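# Open the wall cabinet door using key under plate 3

## Task

Swing the wall cabinet's door open until it stands at roughly ninety degrees or wider; the key involved is the one lying under plate 3.

## Robot and tools

Robot: two six-joint arms with parallel grippers, left_arm and right_arm. Calibrated bases in the scene frame: left_arm at (+0.014, +0.343, +0.029) m, quat_wxyz (+1.000, 0, 0, +0.007); right_arm at (-0.038, -0.322, +0.044) m, quat_wxyz (+1.000, 0, 0, +0.012).

Scene frame: origin at table-top height, halfway between the nominal bases; +x points out over the table, +z up, left_arm sits on the +y side (arm names do not match image sides). Reported hand positions and orientations use this frame and may be off by a few centimetres, worse at long reach.

Joint order per arm (used in every row and every per-joint list): waist, shoulder, elbow, wrist pitch, wrist yaw, wrist roll. Stated ranges in rad: waist -2.880..2.880, shoulder 0.000..3.142, elbow 0.000..3.019, wrist pitch -1.693..1.571, wrist yaw -1.571..1.571, wrist roll -2.094..2.094. True ends may differ by up to 0.084 rad.

Row format (execute_actions and move): a single flat list of 14 numbers, each in [-1, 1], covering both arms even when only one moves: left_arm's six joint values then its opening, then right_arm's six joint values then its opening. Joint values are scaled offsets, not poses: 1.0 equals 2.811 rad for waist and shoulder, 2.53 for elbow, 2.575 for wrist pitch, 8.12 for wrist yaw, 9.528 for wrist roll. Offsets are measured from the Joint targets in force when the action (or move) starts, not from the previous row, so sending the same offset twice moves twice. The opening number is absolute: +1 fully open, -1 closed. Sending 0 for an arm's joints re-commands its current targets; to keep a gripper unchanged, resend its present opening (0 means half open, not no change).

execute_actions(actions, cameras): actions is a list of up to 15 rows per action; each row lasts one 1/30 s step and a short table repeats its final row to fill 15 steps. Actions run in order. An empty list just reports state and images. An action asking any joint to go more than 0.084 rad beyond its range is refused for both arms; a malformed action or a failing first action rejects the whole call. Joints pushed past their real end stop there and the result may say "joint sent to its limit".

move(target, speed, blend, opening_speed, blocking, cameras): target is one 14-number row or a list of up to 15 rows, all offsets from the same starting Joint targets. speed is the top rad/s of the joint travelling farthest (0.01 to 12.57, default 0.5), one value or one per target. blend (rad) rounds corners between listed targets. opening_speed (0.2 or more, per second on the -1..+1 scale) ramps the fingers. Paths take at least 0.5 s; longer than 10 s they fall short. Moves do not avoid obstacles or the other arm. The "move:" line reports done, off_target, moving, held or fault, plus limits=held if steps were withheld. blocking=false returns after about 0.5 s while the move continues.

wait(seconds 0..10) lets time pass with last commands held. stop brakes a running move. zoom_image(camera, region [x0, y0, x1, y1] px, at most 504x504) enlarges part of the latest image. Cameras, each 896x504: cam_head_left, cam_head_right, cam_high, cam_left_wrist, cam_right_wrist. finished_scene ends the scene for good; the open door must stay open without the robot.

Results: Joint positions (rad, plus finger-pad gap in m, 0.094 when fully open), Joint velocities ("within noise" when still), Joint targets (base for next offsets), end_effector_position (point between pads, about 1 cm behind fingertips; fingers point along gripper +z and close along y), grip_measured (opening on the command scale, reads slightly wide when empty), grip_effort_nm (negative means closing; not pad force), joint torques (include arm weight; joints 3 and 4 wrap at ±28 N m), and step readings for action calls. "joint command not followed" means the clearance check altered targets.

Limits on motion: each step's target may lead the measured angle by at most 0.716 rad (waist, shoulder), 0.645 (elbow), 0.69 (wrist pitch), 1.84 (wrist yaw), 3.24 (wrist roll); targets that would shift the gripper over 110 mm are scaled back. Big offsets may need several actions.

Gripping: closing at or below about 0.05 under the touch reading gives full force (roughly 50-64 N per pad). Close slowly on fragile items. Release by commanding well above grip_measured.

Avoid: dropping or knocking anything off the table, releasing moving parts, slamming the door, hard hits or presses (especially between the two arms, including one gripper pinching the other's fingers), and long pushes against unreachable poses, which overheat motors (MOTOR HOT at 85 °C, arm goes limp at 100 °C for 30-60 s). To end a push, command targets back past the measured positions. Smooth, quick, low-effort motion is preferred.

Each tool is called after "Emit:" by a JSON object that holds its "name" and its "arguments".

## Session

Emit:
{"name": "execute_actions", "arguments": {"actions": []}}

Scene clock: 0.00 s.
left_arm: end_effector_position=(+0.2449, +0.0698, +0.2626) grip_measured=+1.000 grip_effort_nm=n/a end_effector_quat_wxyz=(+0.073, +0.059, +0.995, -0.015) | right_arm: end_effector_position=(+0.3509, -0.2352, +0.1002) grip_measured=+1.000 grip_effort_nm=n/a end_effector_quat_wxyz=(+0.107, +0.682, +0.687, -0.227)
Joint positions: left_arm=[-0.924 1.2 1.12 -1.372 -0.089 -0.787 0.094] | right_arm=[0.355 1.754 1.158 -1.325 0.374 2.008 0.094]
Joint velocities: within noise
Joint torques (N m): no reading
Motor temperatures (°C): left_arm=[33 30 36 28 33 35 30] | right_arm=[29 35 31 27 32 30 26]
Heat: left arm: hottest elbow 36 °C; right arm: hottest shoulder 35 °C.
Joint targets: left_arm=[-0.924 1.199 1.147 -1.370 -0.089 -0.787] | right_arm=[0.355 1.762 1.172 -1.325 0.374 2.008]
Tool commands: left_gripper/opening=+1.0 right_gripper/opening=+1.0

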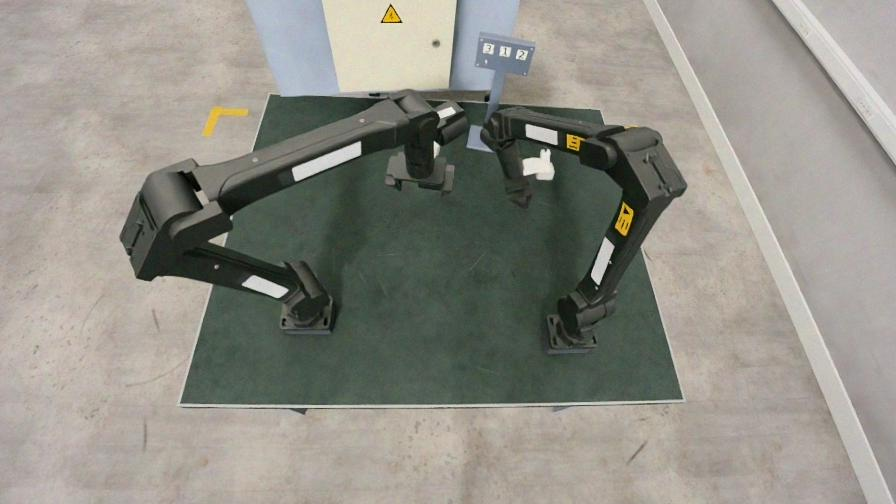

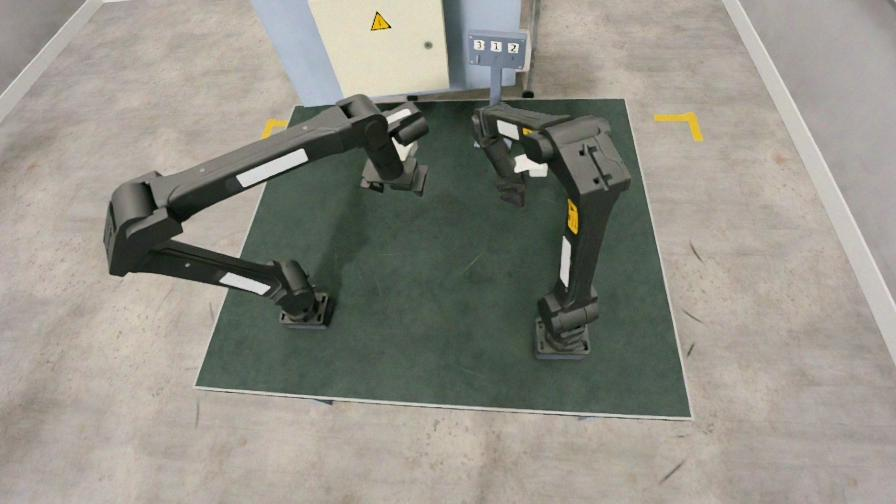

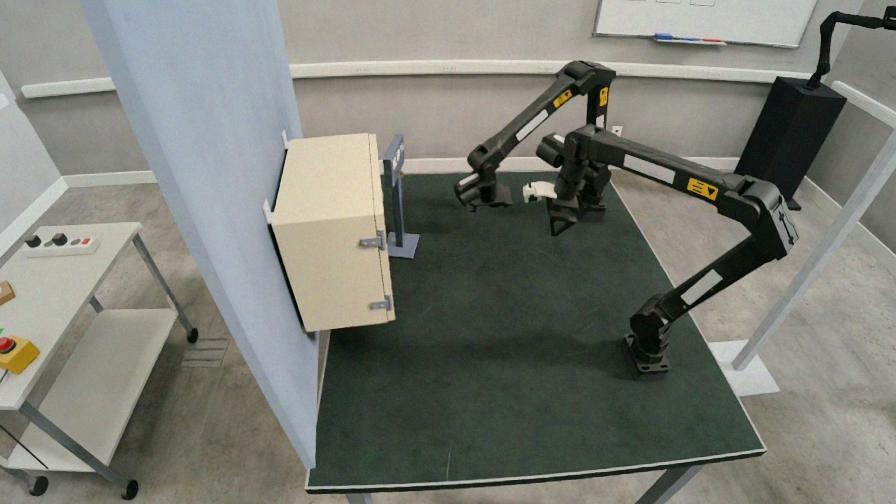

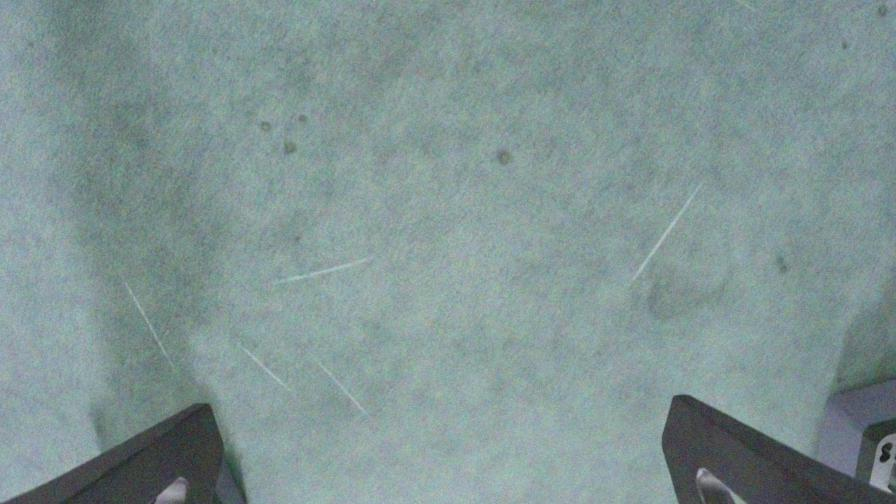

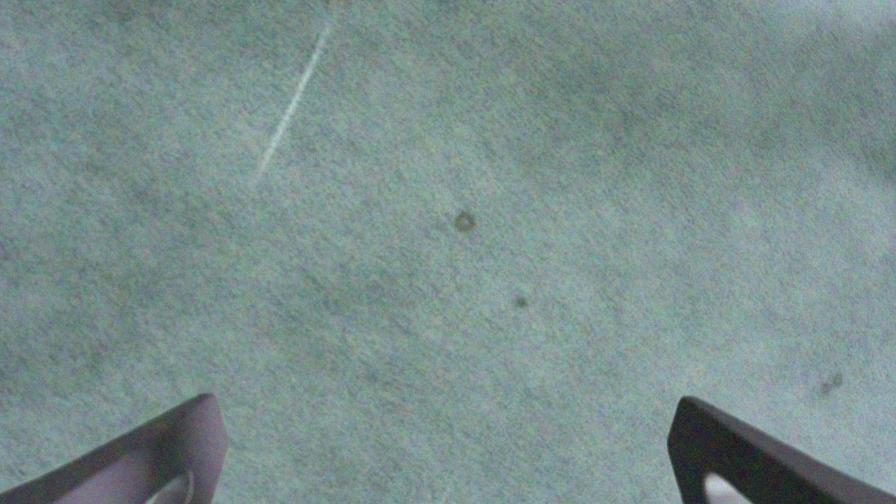

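Emit:
{"name": "zoom_image", "arguments": {"camera": "cam_head_left", "region": [380, 0, 580, 160]}}

Emit:
{"name": "zoom_image", "arguments": {"camera": "cam_head_right", "region": [380, 0, 580, 160]}}

Emit:
{"name": "zoom_image", "arguments": {"camera": "cam_high", "region": [260, 110, 460, 340]}}

Scaled by 2.520 from the camera's 896x504 image, which has a finer 1280x720 frame.

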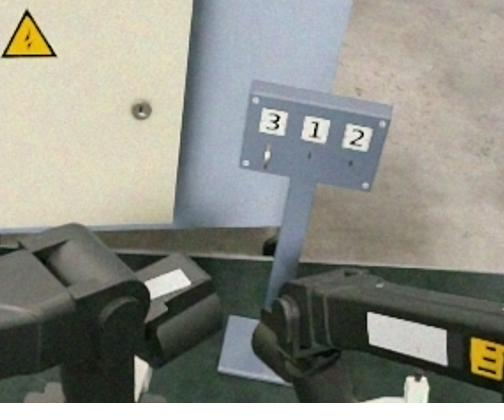

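Scaled by 2.520 from the camera's 896x504 image, which has a finer 1280x720 frame.

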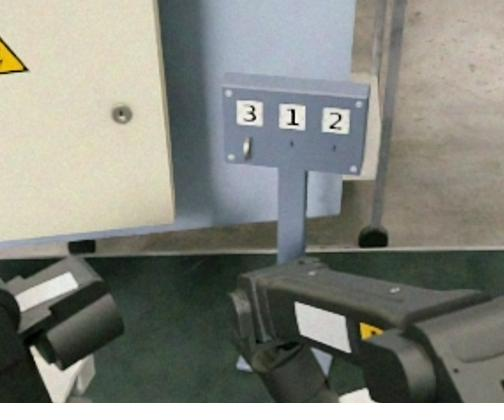

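Scaled by 2.191 from the camera's 896x504 image, which has a finer 1280x720 frame.

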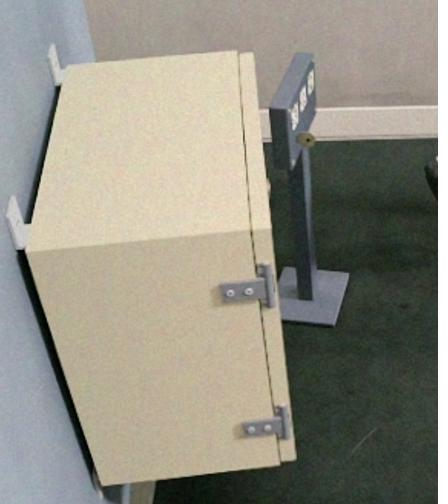

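Emit:
{"name": "move", "arguments": {"target": [0.3287,-0.158,-0.295,0.67,0.011,0.0826,1,-0.041,-0.358,-0.305,0.652,-0.0461,-0.2107,1], "speed": 0.9}}

Scene clock: 4.63 s.
left_arm: end_effector_position=(+0.4119, +0.3437, +0.3288) grip_measured=+1.000 grip_effort_nm=-0.002 end_effector_quat_wxyz=(+0.699, -0.004, +0.715, -0.002) | right_arm: end_effector_position=(+0.3455, -0.2125, +0.3482) grip_measured=+1.000 grip_effort_nm=-0.027 end_effector_quat_wxyz=(+0.693, -0.093, +0.708, +0.103)
Joint positions: left_arm=[-0.012 0.761 0.4 0.338 -0.002 -0.008 0.094] | right_arm=[0.256 0.761 0.408 0.334 0.001 0.017 0.094]
Joint velocities: within noise
Joint torques (N m): left_arm=[0.26 -1.96 8.95 1.96 0.16 0.04] | right_arm=[-2.37 -1.9 8.59 2.8 -0.18 -0.12]
Motor temperatures (°C): left_arm=[33 30 37 28 33 35 30] | right_arm=[29 35 31 27 32 30 26]
Heat: left arm: hottest elbow 37 °C; right arm: hottest shoulder 35 °C.
Joint targets: left_arm=[0.000 0.755 0.401 0.355 0.000 0.000] | right_arm=[0.239 0.756 0.401 0.354 -0.001 0.000]
move: done

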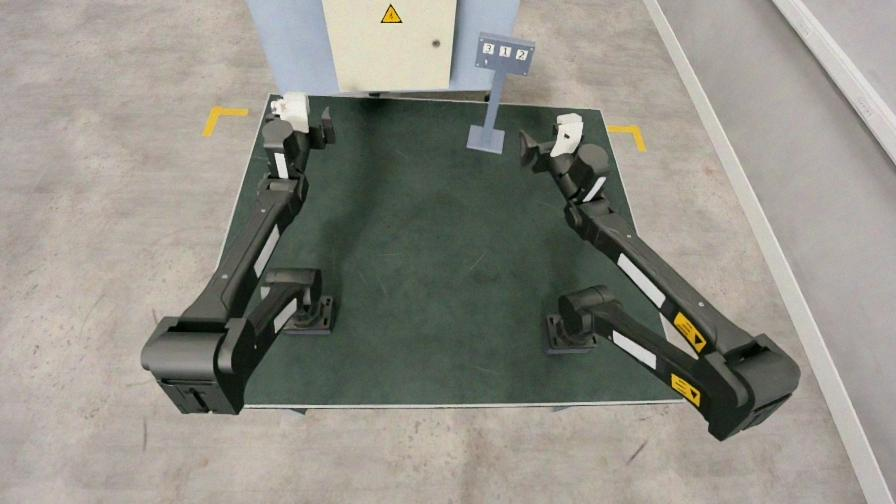

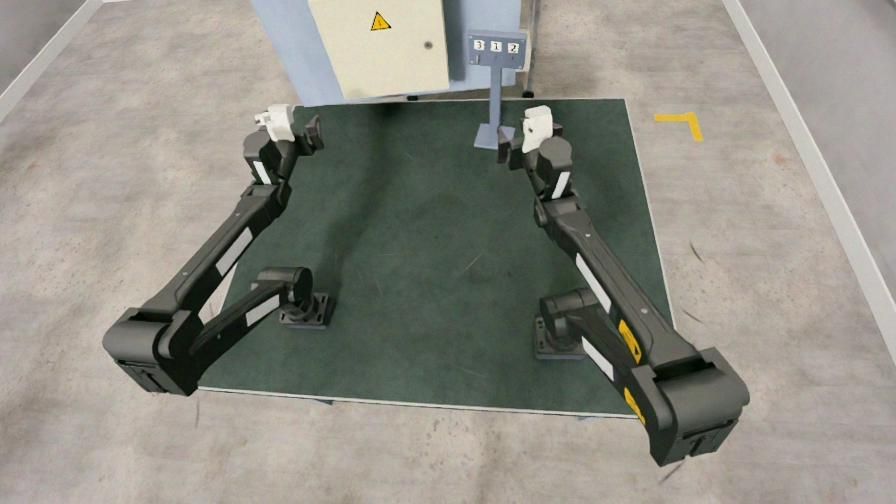

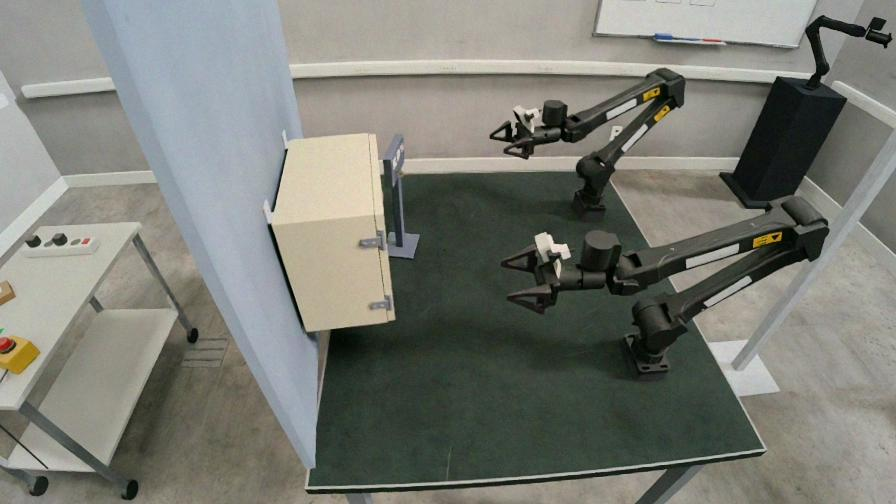

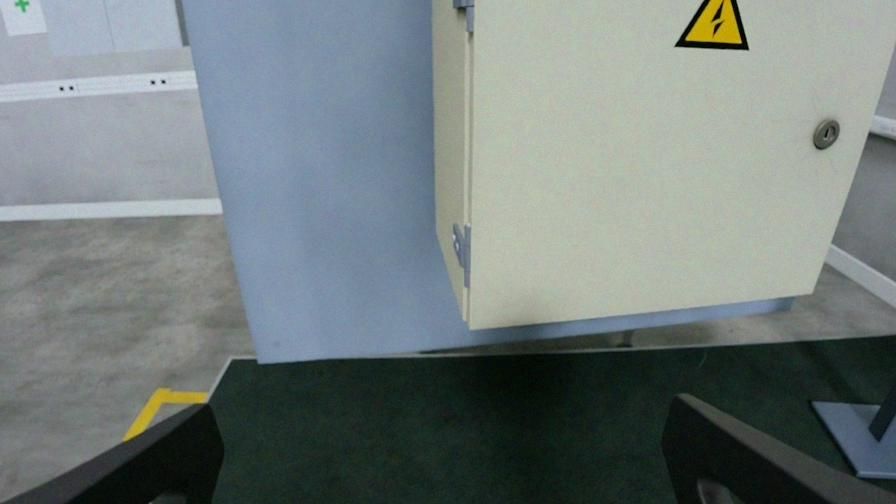

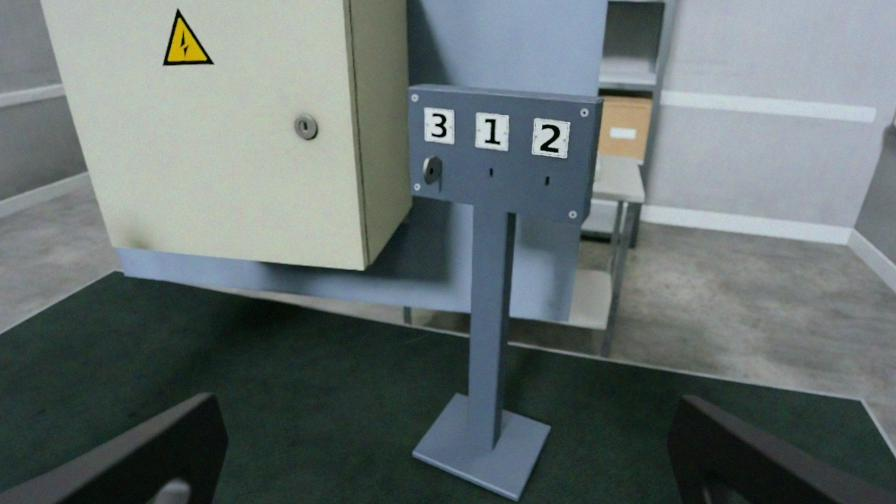

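Emit:
{"name": "zoom_image", "arguments": {"camera": "cam_right_wrist", "region": [400, 75, 620, 225]}}

Emit:
{"name": "zoom_image", "arguments": {"camera": "cam_right_wrist", "region": [280, 90, 370, 160]}}

Emit:
{"name": "zoom_image", "arguments": {"camera": "cam_left_wrist", "region": [780, 100, 870, 170]}}

Scaled by 2.291 from the camera's 896x504 image, which has a finer 1280x720 frame.

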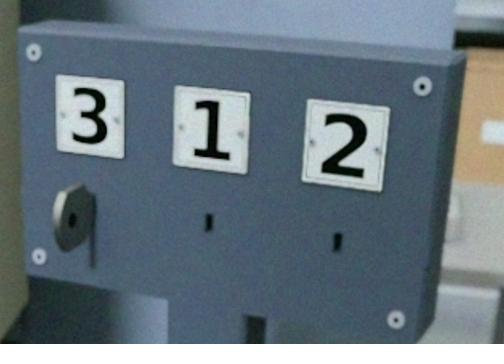

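Scaled by 5.600 from the camera's 896x504 image, which has a finer 1280x720 frame.

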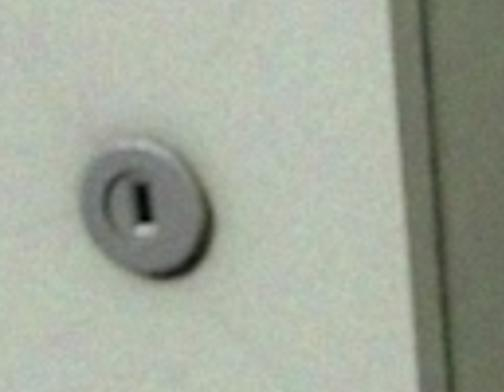

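Scaled by 5.600 from the camera's 896x504 image, which has a finer 1280x720 frame.

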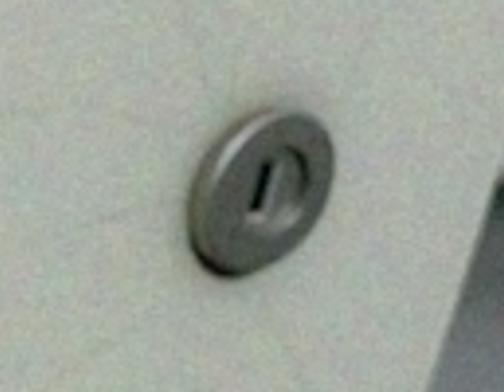

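Emit:
{"name": "move", "arguments": {"target": [0,0,0,0,0,0,1,0.1131,0.296,0.2237,0.1037,0.0938,0,1], "speed": 0.7}}

Emit:
{"name": "zoom_image", "arguments": {"camera": "cam_right_wrist", "region": [300, 50, 600, 350]}}

Scene clock: 8.03 s.
left_arm: end_effector_position=(+0.4119, +0.3436, +0.3287) grip_measured=+1.000 grip_effort_nm=0.002 end_effector_quat_wxyz=(+0.699, -0.004, +0.715, -0.002) | right_arm: end_effector_position=(+0.5256, -0.1006, +0.3130) grip_measured=+1.000 grip_effort_nm=-0.027 end_effector_quat_wxyz=(+0.691, +0.062, +0.716, -0.071)
Joint positions: left_arm=[-0.012 0.761 0.4 0.338 -0.002 -0.007 0.094] | right_arm=[0.548 1.573 0.925 0.602 0.759 0.015 0.094]
Joint velocities: within noise
Joint torques (N m): left_arm=[0.21 -1.96 8.99 2 0.15 0.02] | right_arm=[-0.56 -11.16 10.96 2.59 -0.01 -0.13]
Motor temperatures (°C): left_arm=[33 30 37 28 33 35 30] | right_arm=[29 35 31 27 31 30 26]
Heat: left arm: hottest elbow 37 °C; right arm: hottest shoulder 35 °C.
Joint targets: left_arm=[0.000 0.755 0.401 0.355 0.000 0.000] | right_arm=[0.557 1.588 0.966 0.621 0.761 0.000]
move: off_target (right_arm); right_arm: the elbow is farthest, 0.042 rad from its target

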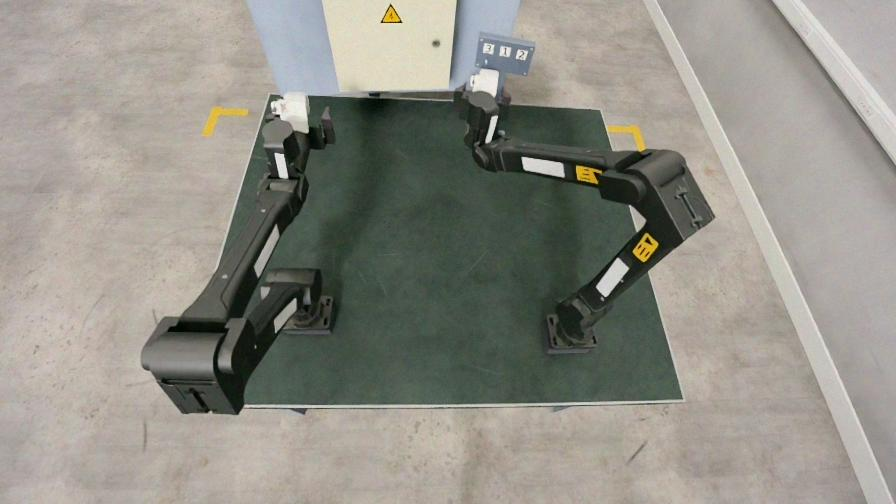

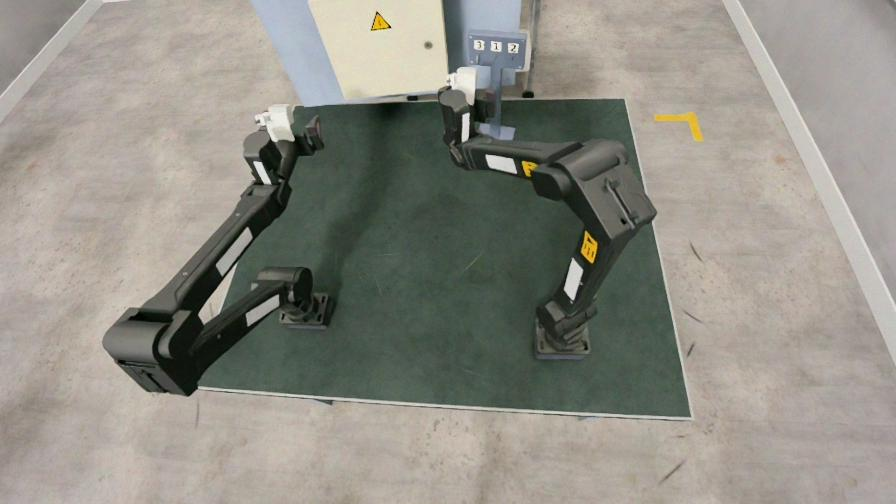

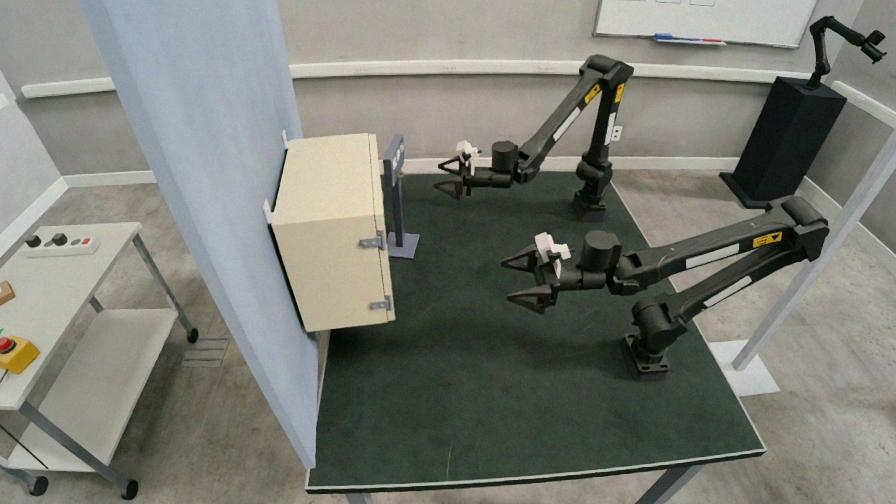

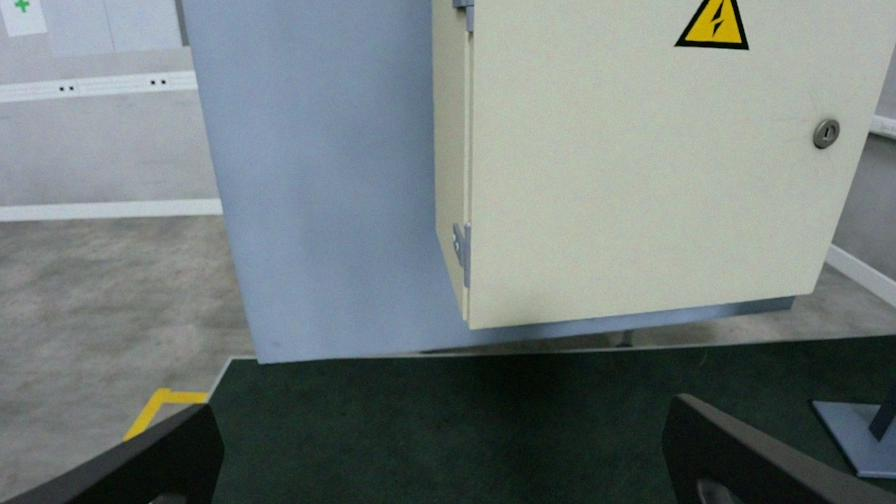

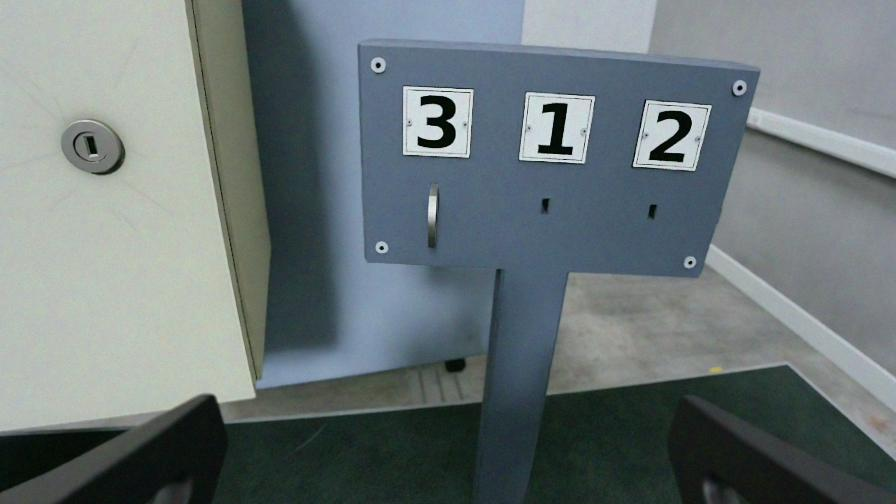

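Scaled by 1.680 from the camera's 896x504 image, which has a finer 1280x720 frame.

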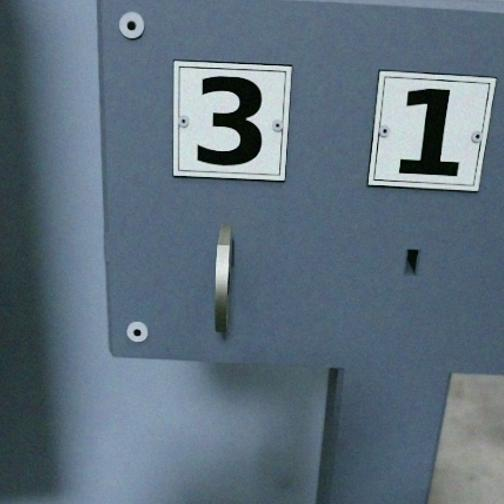

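Emit:
{"name": "move", "arguments": {"target": [0,0,0,0,0,0,1,-0.031,0.043,0.0494,0.0163,-0.0156,0.0047,1], "speed": 0.4, "cameras": ["cam_right_wrist","cam_high"]}}

Emit:
{"name": "zoom_image", "arguments": {"camera": "cam_right_wrist", "region": [200, 100, 700, 500]}}

Scene clock: 10.47 s.
left_arm: end_effector_position=(+0.4118, +0.3436, +0.3285) grip_measured=+1.000 grip_effort_nm=-0.002 end_effector_quat_wxyz=(+0.699, -0.004, +0.715, -0.002) | right_arm: end_effector_position=(+0.5837, -0.0988, +0.3160) grip_measured=+1.000 grip_effort_nm=-0.032 end_effector_quat_wxyz=(+0.708, +0.059, +0.703, -0.037)
Joint positions: left_arm=[-0.012 0.761 0.4 0.338 -0.002 -0.007 0.094] | right_arm=[0.476 1.687 1.049 0.644 0.636 0.029 0.094]
Joint velocities: within noise
Joint torques (N m): left_arm=[0.26 -1.9 8.98 1.96 0.16 0.02] | right_arm=[-1.73 -12.45 11.1 2.63 -0.16 0.2]
Motor temperatures (°C): left_arm=[33 30 37 28 33 35 30] | right_arm=[29 35 31 27 31 30 26]
Heat: left arm: hottest elbow 37 °C; right arm: hottest shoulder 35 °C.
Joint targets: left_arm=[0.000 0.755 0.401 0.355 0.000 0.000] | right_arm=[0.470 1.709 1.092 0.662 0.634 0.045]
move: off_target (right_arm); right_arm: the elbow is farthest, 0.042 rad from its target
Images, in order (width x height): cam_high 896x504, cam_right_wrist 896x504.

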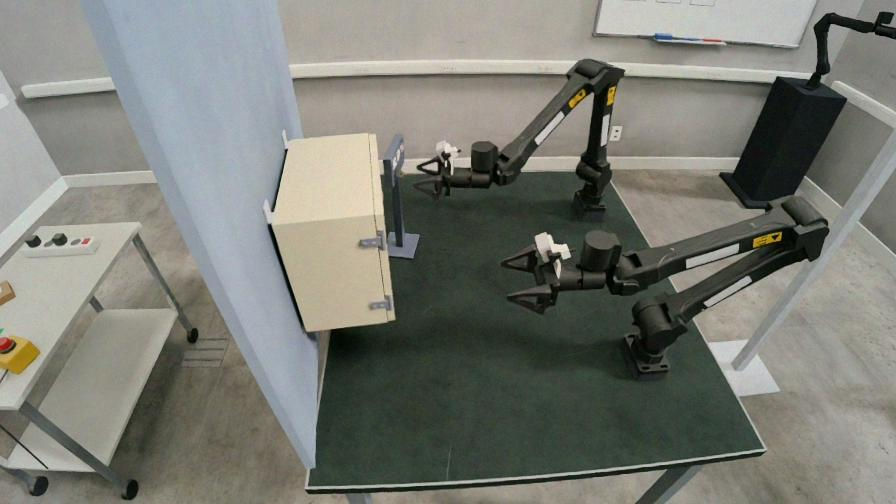

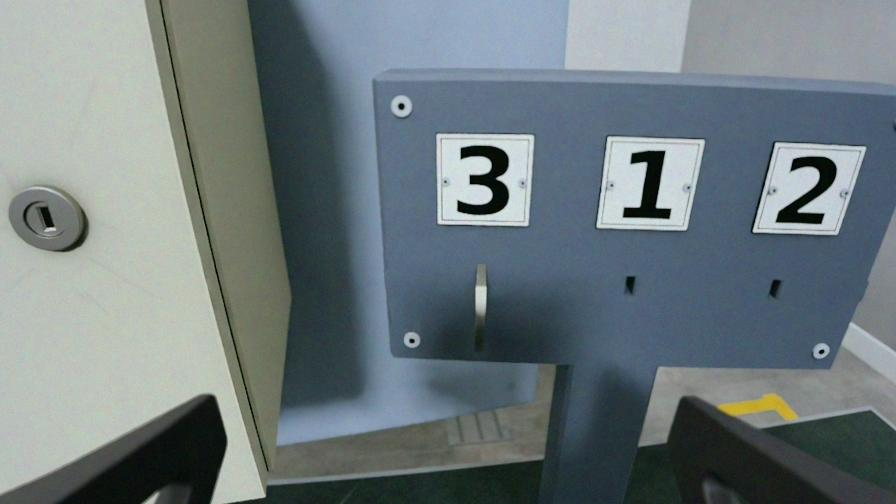

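Scaled by 1.008 from the camera's 896x504 image, which has a finer 1280x720 frame.

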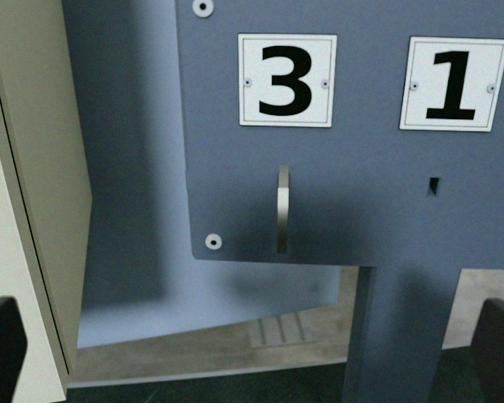

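Emit:
{"name": "move", "arguments": {"target": [0,0,0,0,0,0,1,-0.0159,0.0235,0.0368,-0.0125,-0.0029,0.0008,0], "speed": 0.3, "cameras": ["cam_right_wrist","cam_high"]}}

Emit:
{"name": "zoom_image", "arguments": {"camera": "cam_right_wrist", "region": [200, 200, 700, 504]}}

Emit:
{"name": "zoom_image", "arguments": {"camera": "cam_high", "region": [340, 100, 500, 240]}}

Scene clock: 12.07 s.
left_arm: end_effector_position=(+0.4118, +0.3436, +0.3285) grip_measured=+1.000 grip_effort_nm=0.002 end_effector_quat_wxyz=(+0.699, -0.004, +0.715, -0.002) | right_arm: end_effector_position=(+0.6188, -0.1077, +0.3242) grip_measured=+0.002 grip_effort_nm=-0.129 end_effector_quat_wxyz=(+0.716, +0.073, +0.693, -0.034)
Joint positions: left_arm=[-0.012 0.761 0.4 0.338 -0.002 -0.007 0.094] | right_arm=[0.436 1.748 1.14 0.644 0.613 0.037 0.047]
Joint velocities: within noise
Joint torques (N m): left_arm=[0.26 -1.96 8.98 1.96 0.16 0.02] | right_arm=[-1.96 -13.33 11.41 1.13 -0.2 0.2]
Motor temperatures (°C): left_arm=[33 30 37 28 33 35 30] | right_arm=[29 35 32 27 31 30 26]
Heat: left arm: hottest elbow 37 °C; right arm: hottest shoulder 35 °C.
Joint targets: left_arm=[0.000 0.755 0.401 0.355 0.000 0.000] | right_arm=[0.426 1.775 1.185 0.630 0.611 0.053]
move: off_target (right_arm); right_arm: the elbow is farthest, 0.045 rad from its target
Images, in order (width x height): cam_high 896x504, cam_right_wrist 896x504.

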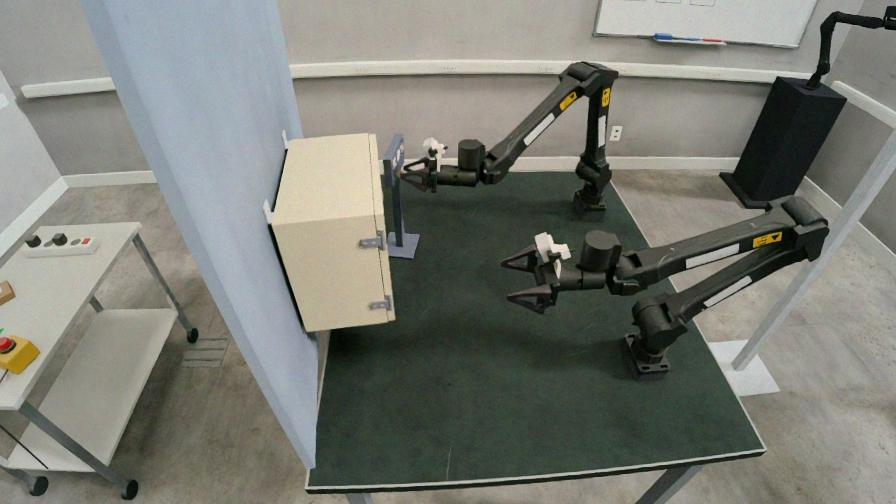

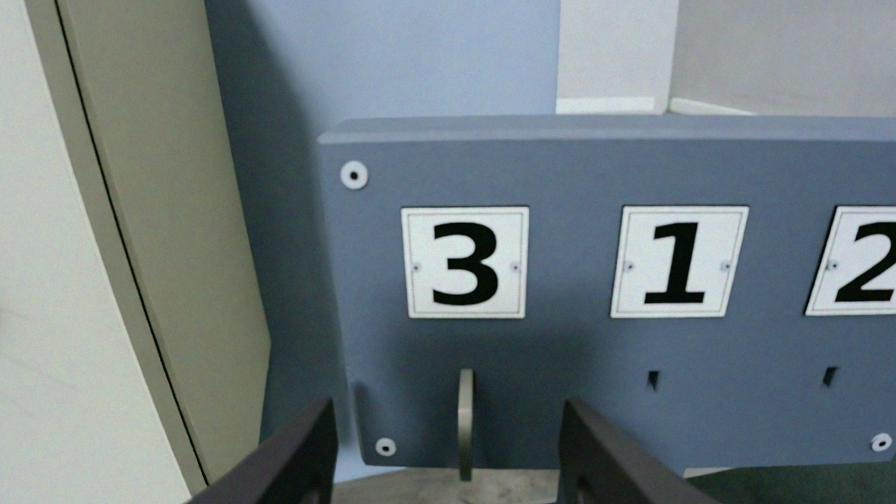

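Scaled by 1.008 from the camera's 896x504 image, which has a finer 1280x720 frame.

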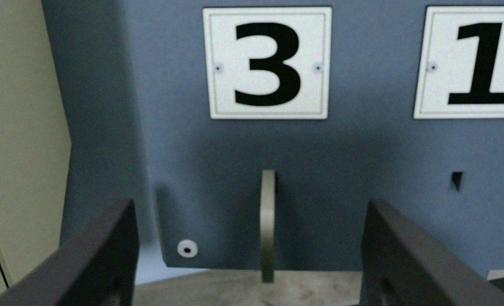

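Scaled by 3.150 from the camera's 896x504 image, which has a finer 1280x720 frame.

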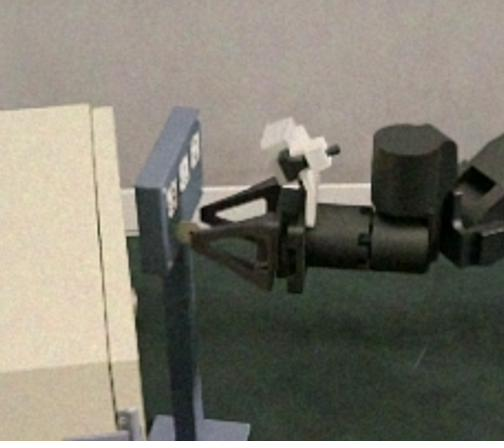

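Emit:
{"name": "move", "arguments": {"target": [0,0,0,0,0,0,1,-0.0057,0.0093,0.013,-0.0155,-0.001,0,-0.5], "speed": 0.2, "cameras": ["cam_right_wrist","cam_high"]}}

Emit:
{"name": "zoom_image", "arguments": {"camera": "cam_right_wrist", "region": [200, 200, 700, 504]}}

Emit:
{"name": "zoom_image", "arguments": {"camera": "cam_high", "region": [340, 100, 500, 240]}}

Scene clock: 13.20 s.
left_arm: end_effector_position=(+0.4118, +0.3436, +0.3285) grip_measured=+1.000 grip_effort_nm=0.002 end_effector_quat_wxyz=(+0.699, -0.004, +0.715, -0.002) | right_arm: end_effector_position=(+0.6312, -0.1095, +0.3162) grip_measured=-0.498 grip_effort_nm=-0.129 end_effector_quat_wxyz=(+0.707, +0.069, +0.703, -0.041)
Joint positions: left_arm=[-0.012 0.761 0.4 0.338 -0.002 -0.007 0.094] | right_arm=[0.424 1.774 1.172 0.605 0.604 0.038 0.024]
Joint velocities: within noise
Joint torques (N m): left_arm=[0.26 -1.96 8.99 1.98 0.16 0.02] | right_arm=[-2.32 -13.68 11.41 1.11 -0.16 0.18]
Motor temperatures (°C): left_arm=[33 30 37 28 33 35 30] | right_arm=[29 35 32 27 31 30 26]
Heat: left arm: hottest elbow 37 °C; right arm: hottest shoulder 35 °C.
Joint targets: left_arm=[0.000 0.755 0.401 0.355 0.000 0.000] | right_arm=[0.409 1.801 1.217 0.591 0.603 0.053]
move: off_target (right_arm); right_arm: the elbow is farthest, 0.046 rad from its target
Images, in order (width x height): cam_high 896x504, cam_right_wrist 896x504.

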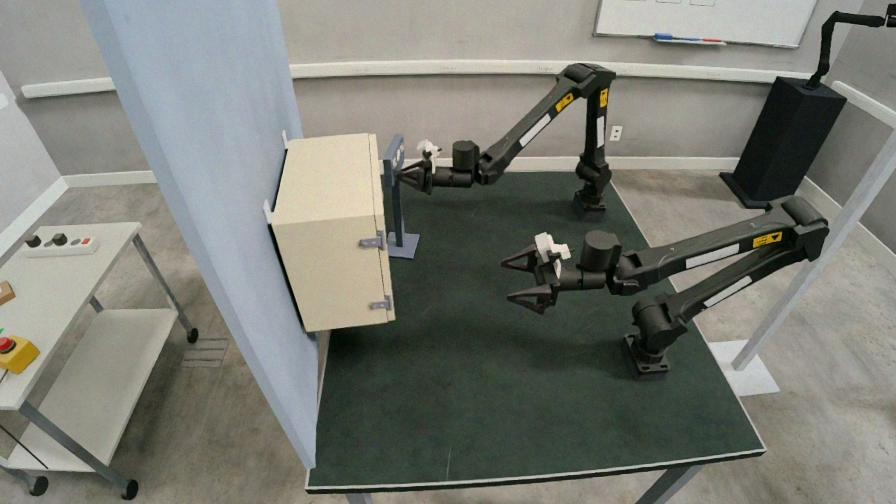

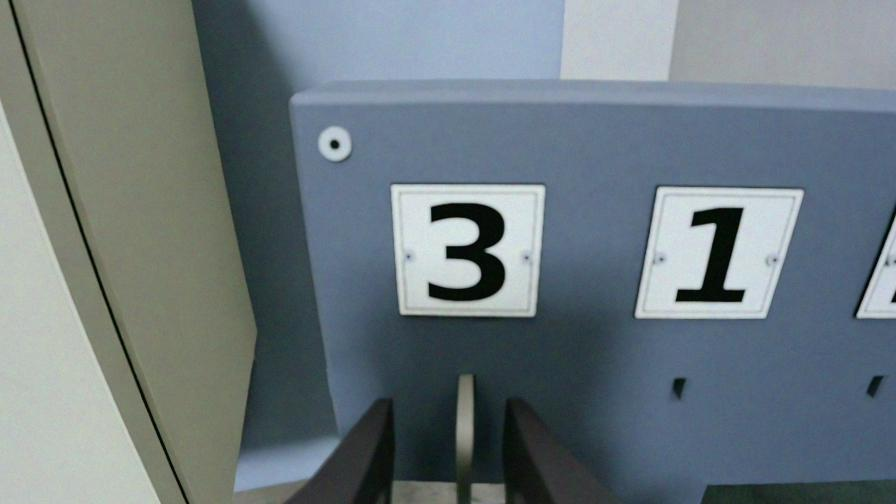

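Scaled by 1.008 from the camera's 896x504 image, which has a finer 1280x720 frame.

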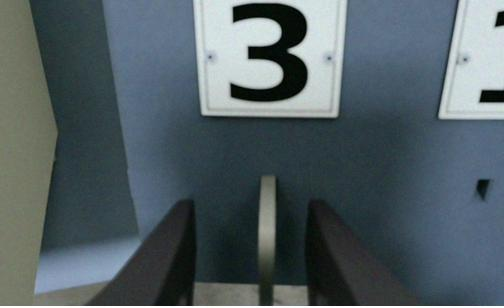

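Scaled by 3.150 from the camera's 896x504 image, which has a finer 1280x720 frame.

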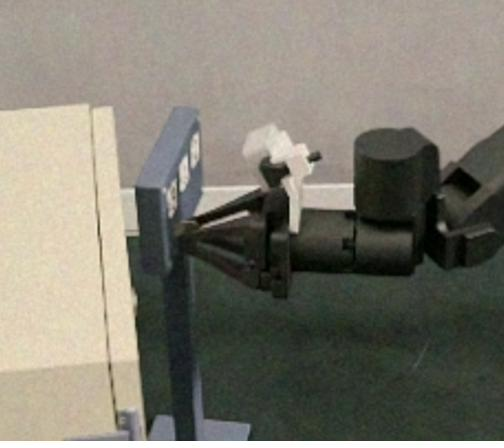

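Emit:
{"name": "move", "arguments": {"target": [0,0,0,0,0,0,1,-0.0036,0,0,0,0,0,-0.5], "speed": 0.2, "cameras": ["cam_right_wrist"]}}

Scene clock: 14.13 s.
left_arm: end_effector_position=(+0.4118, +0.3436, +0.3285) grip_measured=+1.000 grip_effort_nm=0.002 end_effector_quat_wxyz=(+0.699, -0.004, +0.715, -0.002) | right_arm: end_effector_position=(+0.6330, -0.1153, +0.3162) grip_measured=-0.498 grip_effort_nm=-0.129 end_effector_quat_wxyz=(+0.707, +0.072, +0.702, -0.044)
Joint positions: left_arm=[-0.012 0.761 0.4 0.338 -0.002 -0.007 0.094] | right_arm=[0.415 1.774 1.172 0.605 0.604 0.038 0.024]
Joint velocities: within noise
Joint torques (N m): left_arm=[0.26 -1.96 8.99 1.98 0.16 0.01] | right_arm=[-2.37 -13.68 11.48 1.16 -0.17 0.19]
Motor temperatures (°C): left_arm=[33 30 38 28 33 35 30] | right_arm=[29 35 32 27 31 30 26]
Heat: left arm: hottest elbow 38 °C; right arm: hottest shoulder 35 °C.
Joint targets: left_arm=[0.000 0.755 0.401 0.355 0.000 0.000] | right_arm=[0.400 1.801 1.217 0.590 0.603 0.053]
move: off_target (right_arm); right_arm: the elbow is farthest, 0.045 rad from its target
Images, in order (width x height): cam_right_wrist 896x504.

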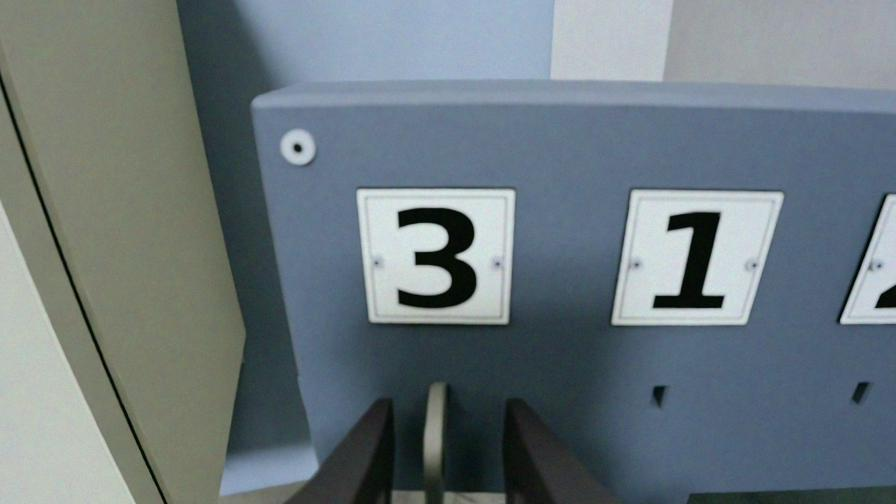

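Emit:
{"name": "move", "arguments": {"target": [0,0,0,0,0,0,1,0.0046,0,0,0,0,0,-0.7], "speed": 0.2, "cameras": ["cam_right_wrist"]}}

Scene clock: 14.93 s.
left_arm: end_effector_position=(+0.4118, +0.3436, +0.3285) grip_measured=+1.000 grip_effort_nm=-0.002 end_effector_quat_wxyz=(+0.699, -0.004, +0.715, -0.001) | right_arm: end_effector_position=(+0.6331, -0.1155, +0.3162) grip_measured=-0.698 grip_effort_nm=-0.129 end_effector_quat_wxyz=(+0.707, +0.072, +0.702, -0.045)
Joint positions: left_arm=[-0.012 0.761 0.4 0.338 -0.002 -0.007 0.094] | right_arm=[0.415 1.774 1.172 0.605 0.604 0.038 0.014]
Joint velocities: within noise
Joint torques (N m): left_arm=[0.21 -1.9 8.98 1.96 0.16 0.02] | right_arm=[-1.32 -13.68 11.51 1.11 -0.17 0.18]
Motor temperatures (°C): left_arm=[33 30 38 28 33 35 30] | right_arm=[29 35 32 27 31 29 26]
Heat: left arm: hottest elbow 38 °C; right arm: hottest shoulder 35 °C.
Joint targets: left_arm=[0.000 0.755 0.401 0.355 0.000 0.000] | right_arm=[0.412 1.801 1.217 0.590 0.603 0.053]
move: off_target (right_arm); right_arm: the elbow is farthest, 0.045 rad from its target
Images, in order (width x height): cam_right_wrist 896x504.

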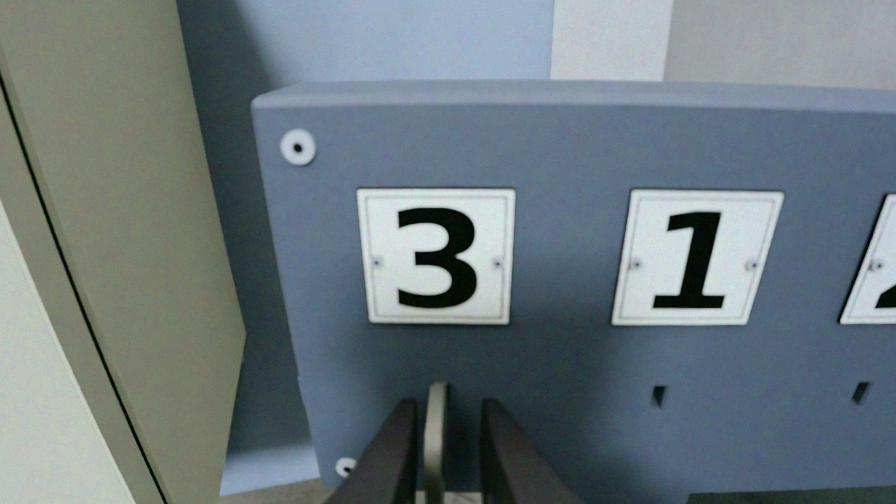

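Emit:
{"name": "move", "arguments": {"target": [0,0,0,0,0,0,1,0.0034,0,0,0,0,0,-0.7], "speed": 0.2, "cameras": ["cam_right_wrist"]}}

Scene clock: 15.70 s.
left_arm: end_effector_position=(+0.4118, +0.3436, +0.3285) grip_measured=+1.000 grip_effort_nm=0.002 end_effector_quat_wxyz=(+0.699, -0.004, +0.715, -0.001) | right_arm: end_effector_position=(+0.6331, -0.1155, +0.3162) grip_measured=-0.698 grip_effort_nm=-0.125 end_effector_quat_wxyz=(+0.707, +0.072, +0.702, -0.045)
Joint positions: left_arm=[-0.012 0.761 0.4 0.338 -0.002 -0.007 0.094] | right_arm=[0.415 1.774 1.172 0.605 0.604 0.038 0.014]
Joint velocities: within noise
Joint torques (N m): left_arm=[0.26 -2.02 8.98 1.94 0.16 0.02] | right_arm=[-0.73 -13.74 11.47 1.14 -0.17 0.19]
Motor temperatures (°C): left_arm=[33 30 38 28 33 35 30] | right_arm=[29 36 32 27 31 29 26]
Heat: left arm: hottest elbow 38 °C; right arm: hottest shoulder 36 °C.
Joint targets: left_arm=[0.000 0.755 0.401 0.355 0.000 0.000] | right_arm=[0.422 1.801 1.217 0.590 0.603 0.053]
move: off_target (right_arm); right_arm: the elbow is farthest, 0.045 rad from its target
Images, in order (width x height): cam_right_wrist 896x504.

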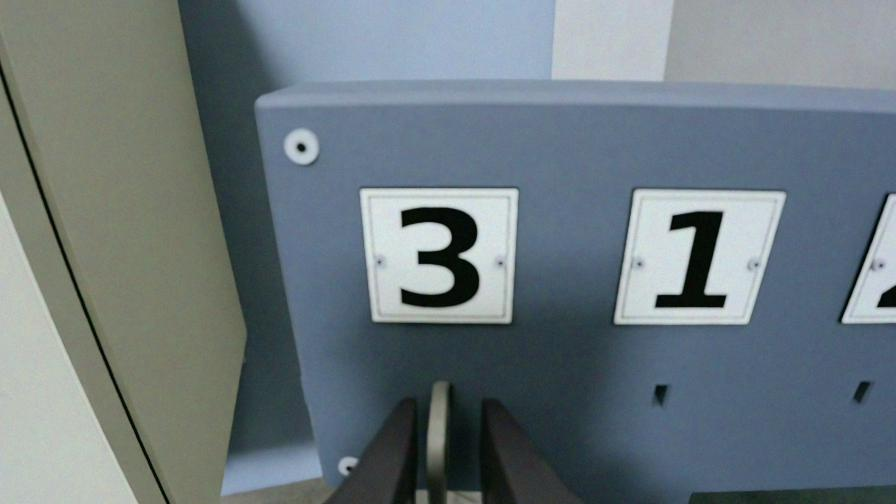

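Emit:
{"name": "move", "arguments": {"target": [[0,0,0,0,0,0,1,0.0014,0,0,0,0,0,-0.7],[0,0,0,0,0,0,1,0.0014,0,0,0,0,0,-1]], "speed": 0.2, "opening_speed": 0.3, "cameras": ["cam_right_wrist"]}}

Scene clock: 17.70 s.
left_arm: end_effector_position=(+0.4118, +0.3436, +0.3285) grip_measured=+1.000 grip_effort_nm=0.002 end_effector_quat_wxyz=(+0.699, -0.004, +0.715, -0.001) | right_arm: end_effector_position=(+0.6332, -0.1148, +0.3165) grip_measured=-0.942 grip_effort_nm=-1.033 end_effector_quat_wxyz=(+0.707, +0.072, +0.702, -0.044)
Joint positions: left_arm=[-0.012 0.761 0.4 0.338 -0.002 -0.007 0.094] | right_arm=[0.415 1.774 1.173 0.605 0.604 0.038 0.003]
Joint velocities: within noise
Joint torques (N m): left_arm=[0.21 -1.96 8.96 1.98 0.16 0.02] | right_arm=[-0.5 -13.68 11.43 1.13 -0.15 0.19]
Motor temperatures (°C): left_arm=[33 30 38 28 33 35 30] | right_arm=[29 36 32 27 31 29 26]
Heat: left arm: hottest elbow 38 °C; right arm: hottest shoulder 36 °C.
Joint targets: left_arm=[0.000 0.755 0.401 0.355 0.000 0.000] | right_arm=[0.426 1.801 1.218 0.590 0.603 0.053]
move: off_target (right_arm); target 2's new numbers were sent with right_arm's elbow 0.045 rad from that target; right_arm: the elbow is farthest, 0.044 rad from its target
Images, in order (width x height): cam_right_wrist 896x504.

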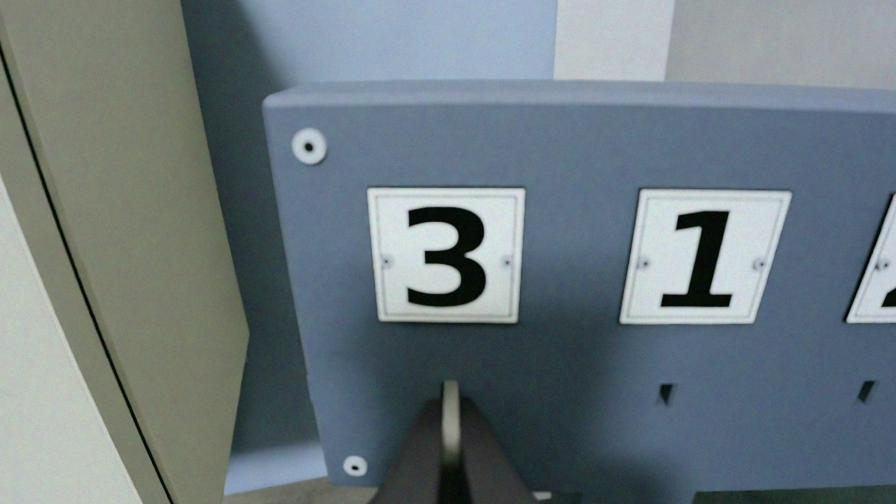

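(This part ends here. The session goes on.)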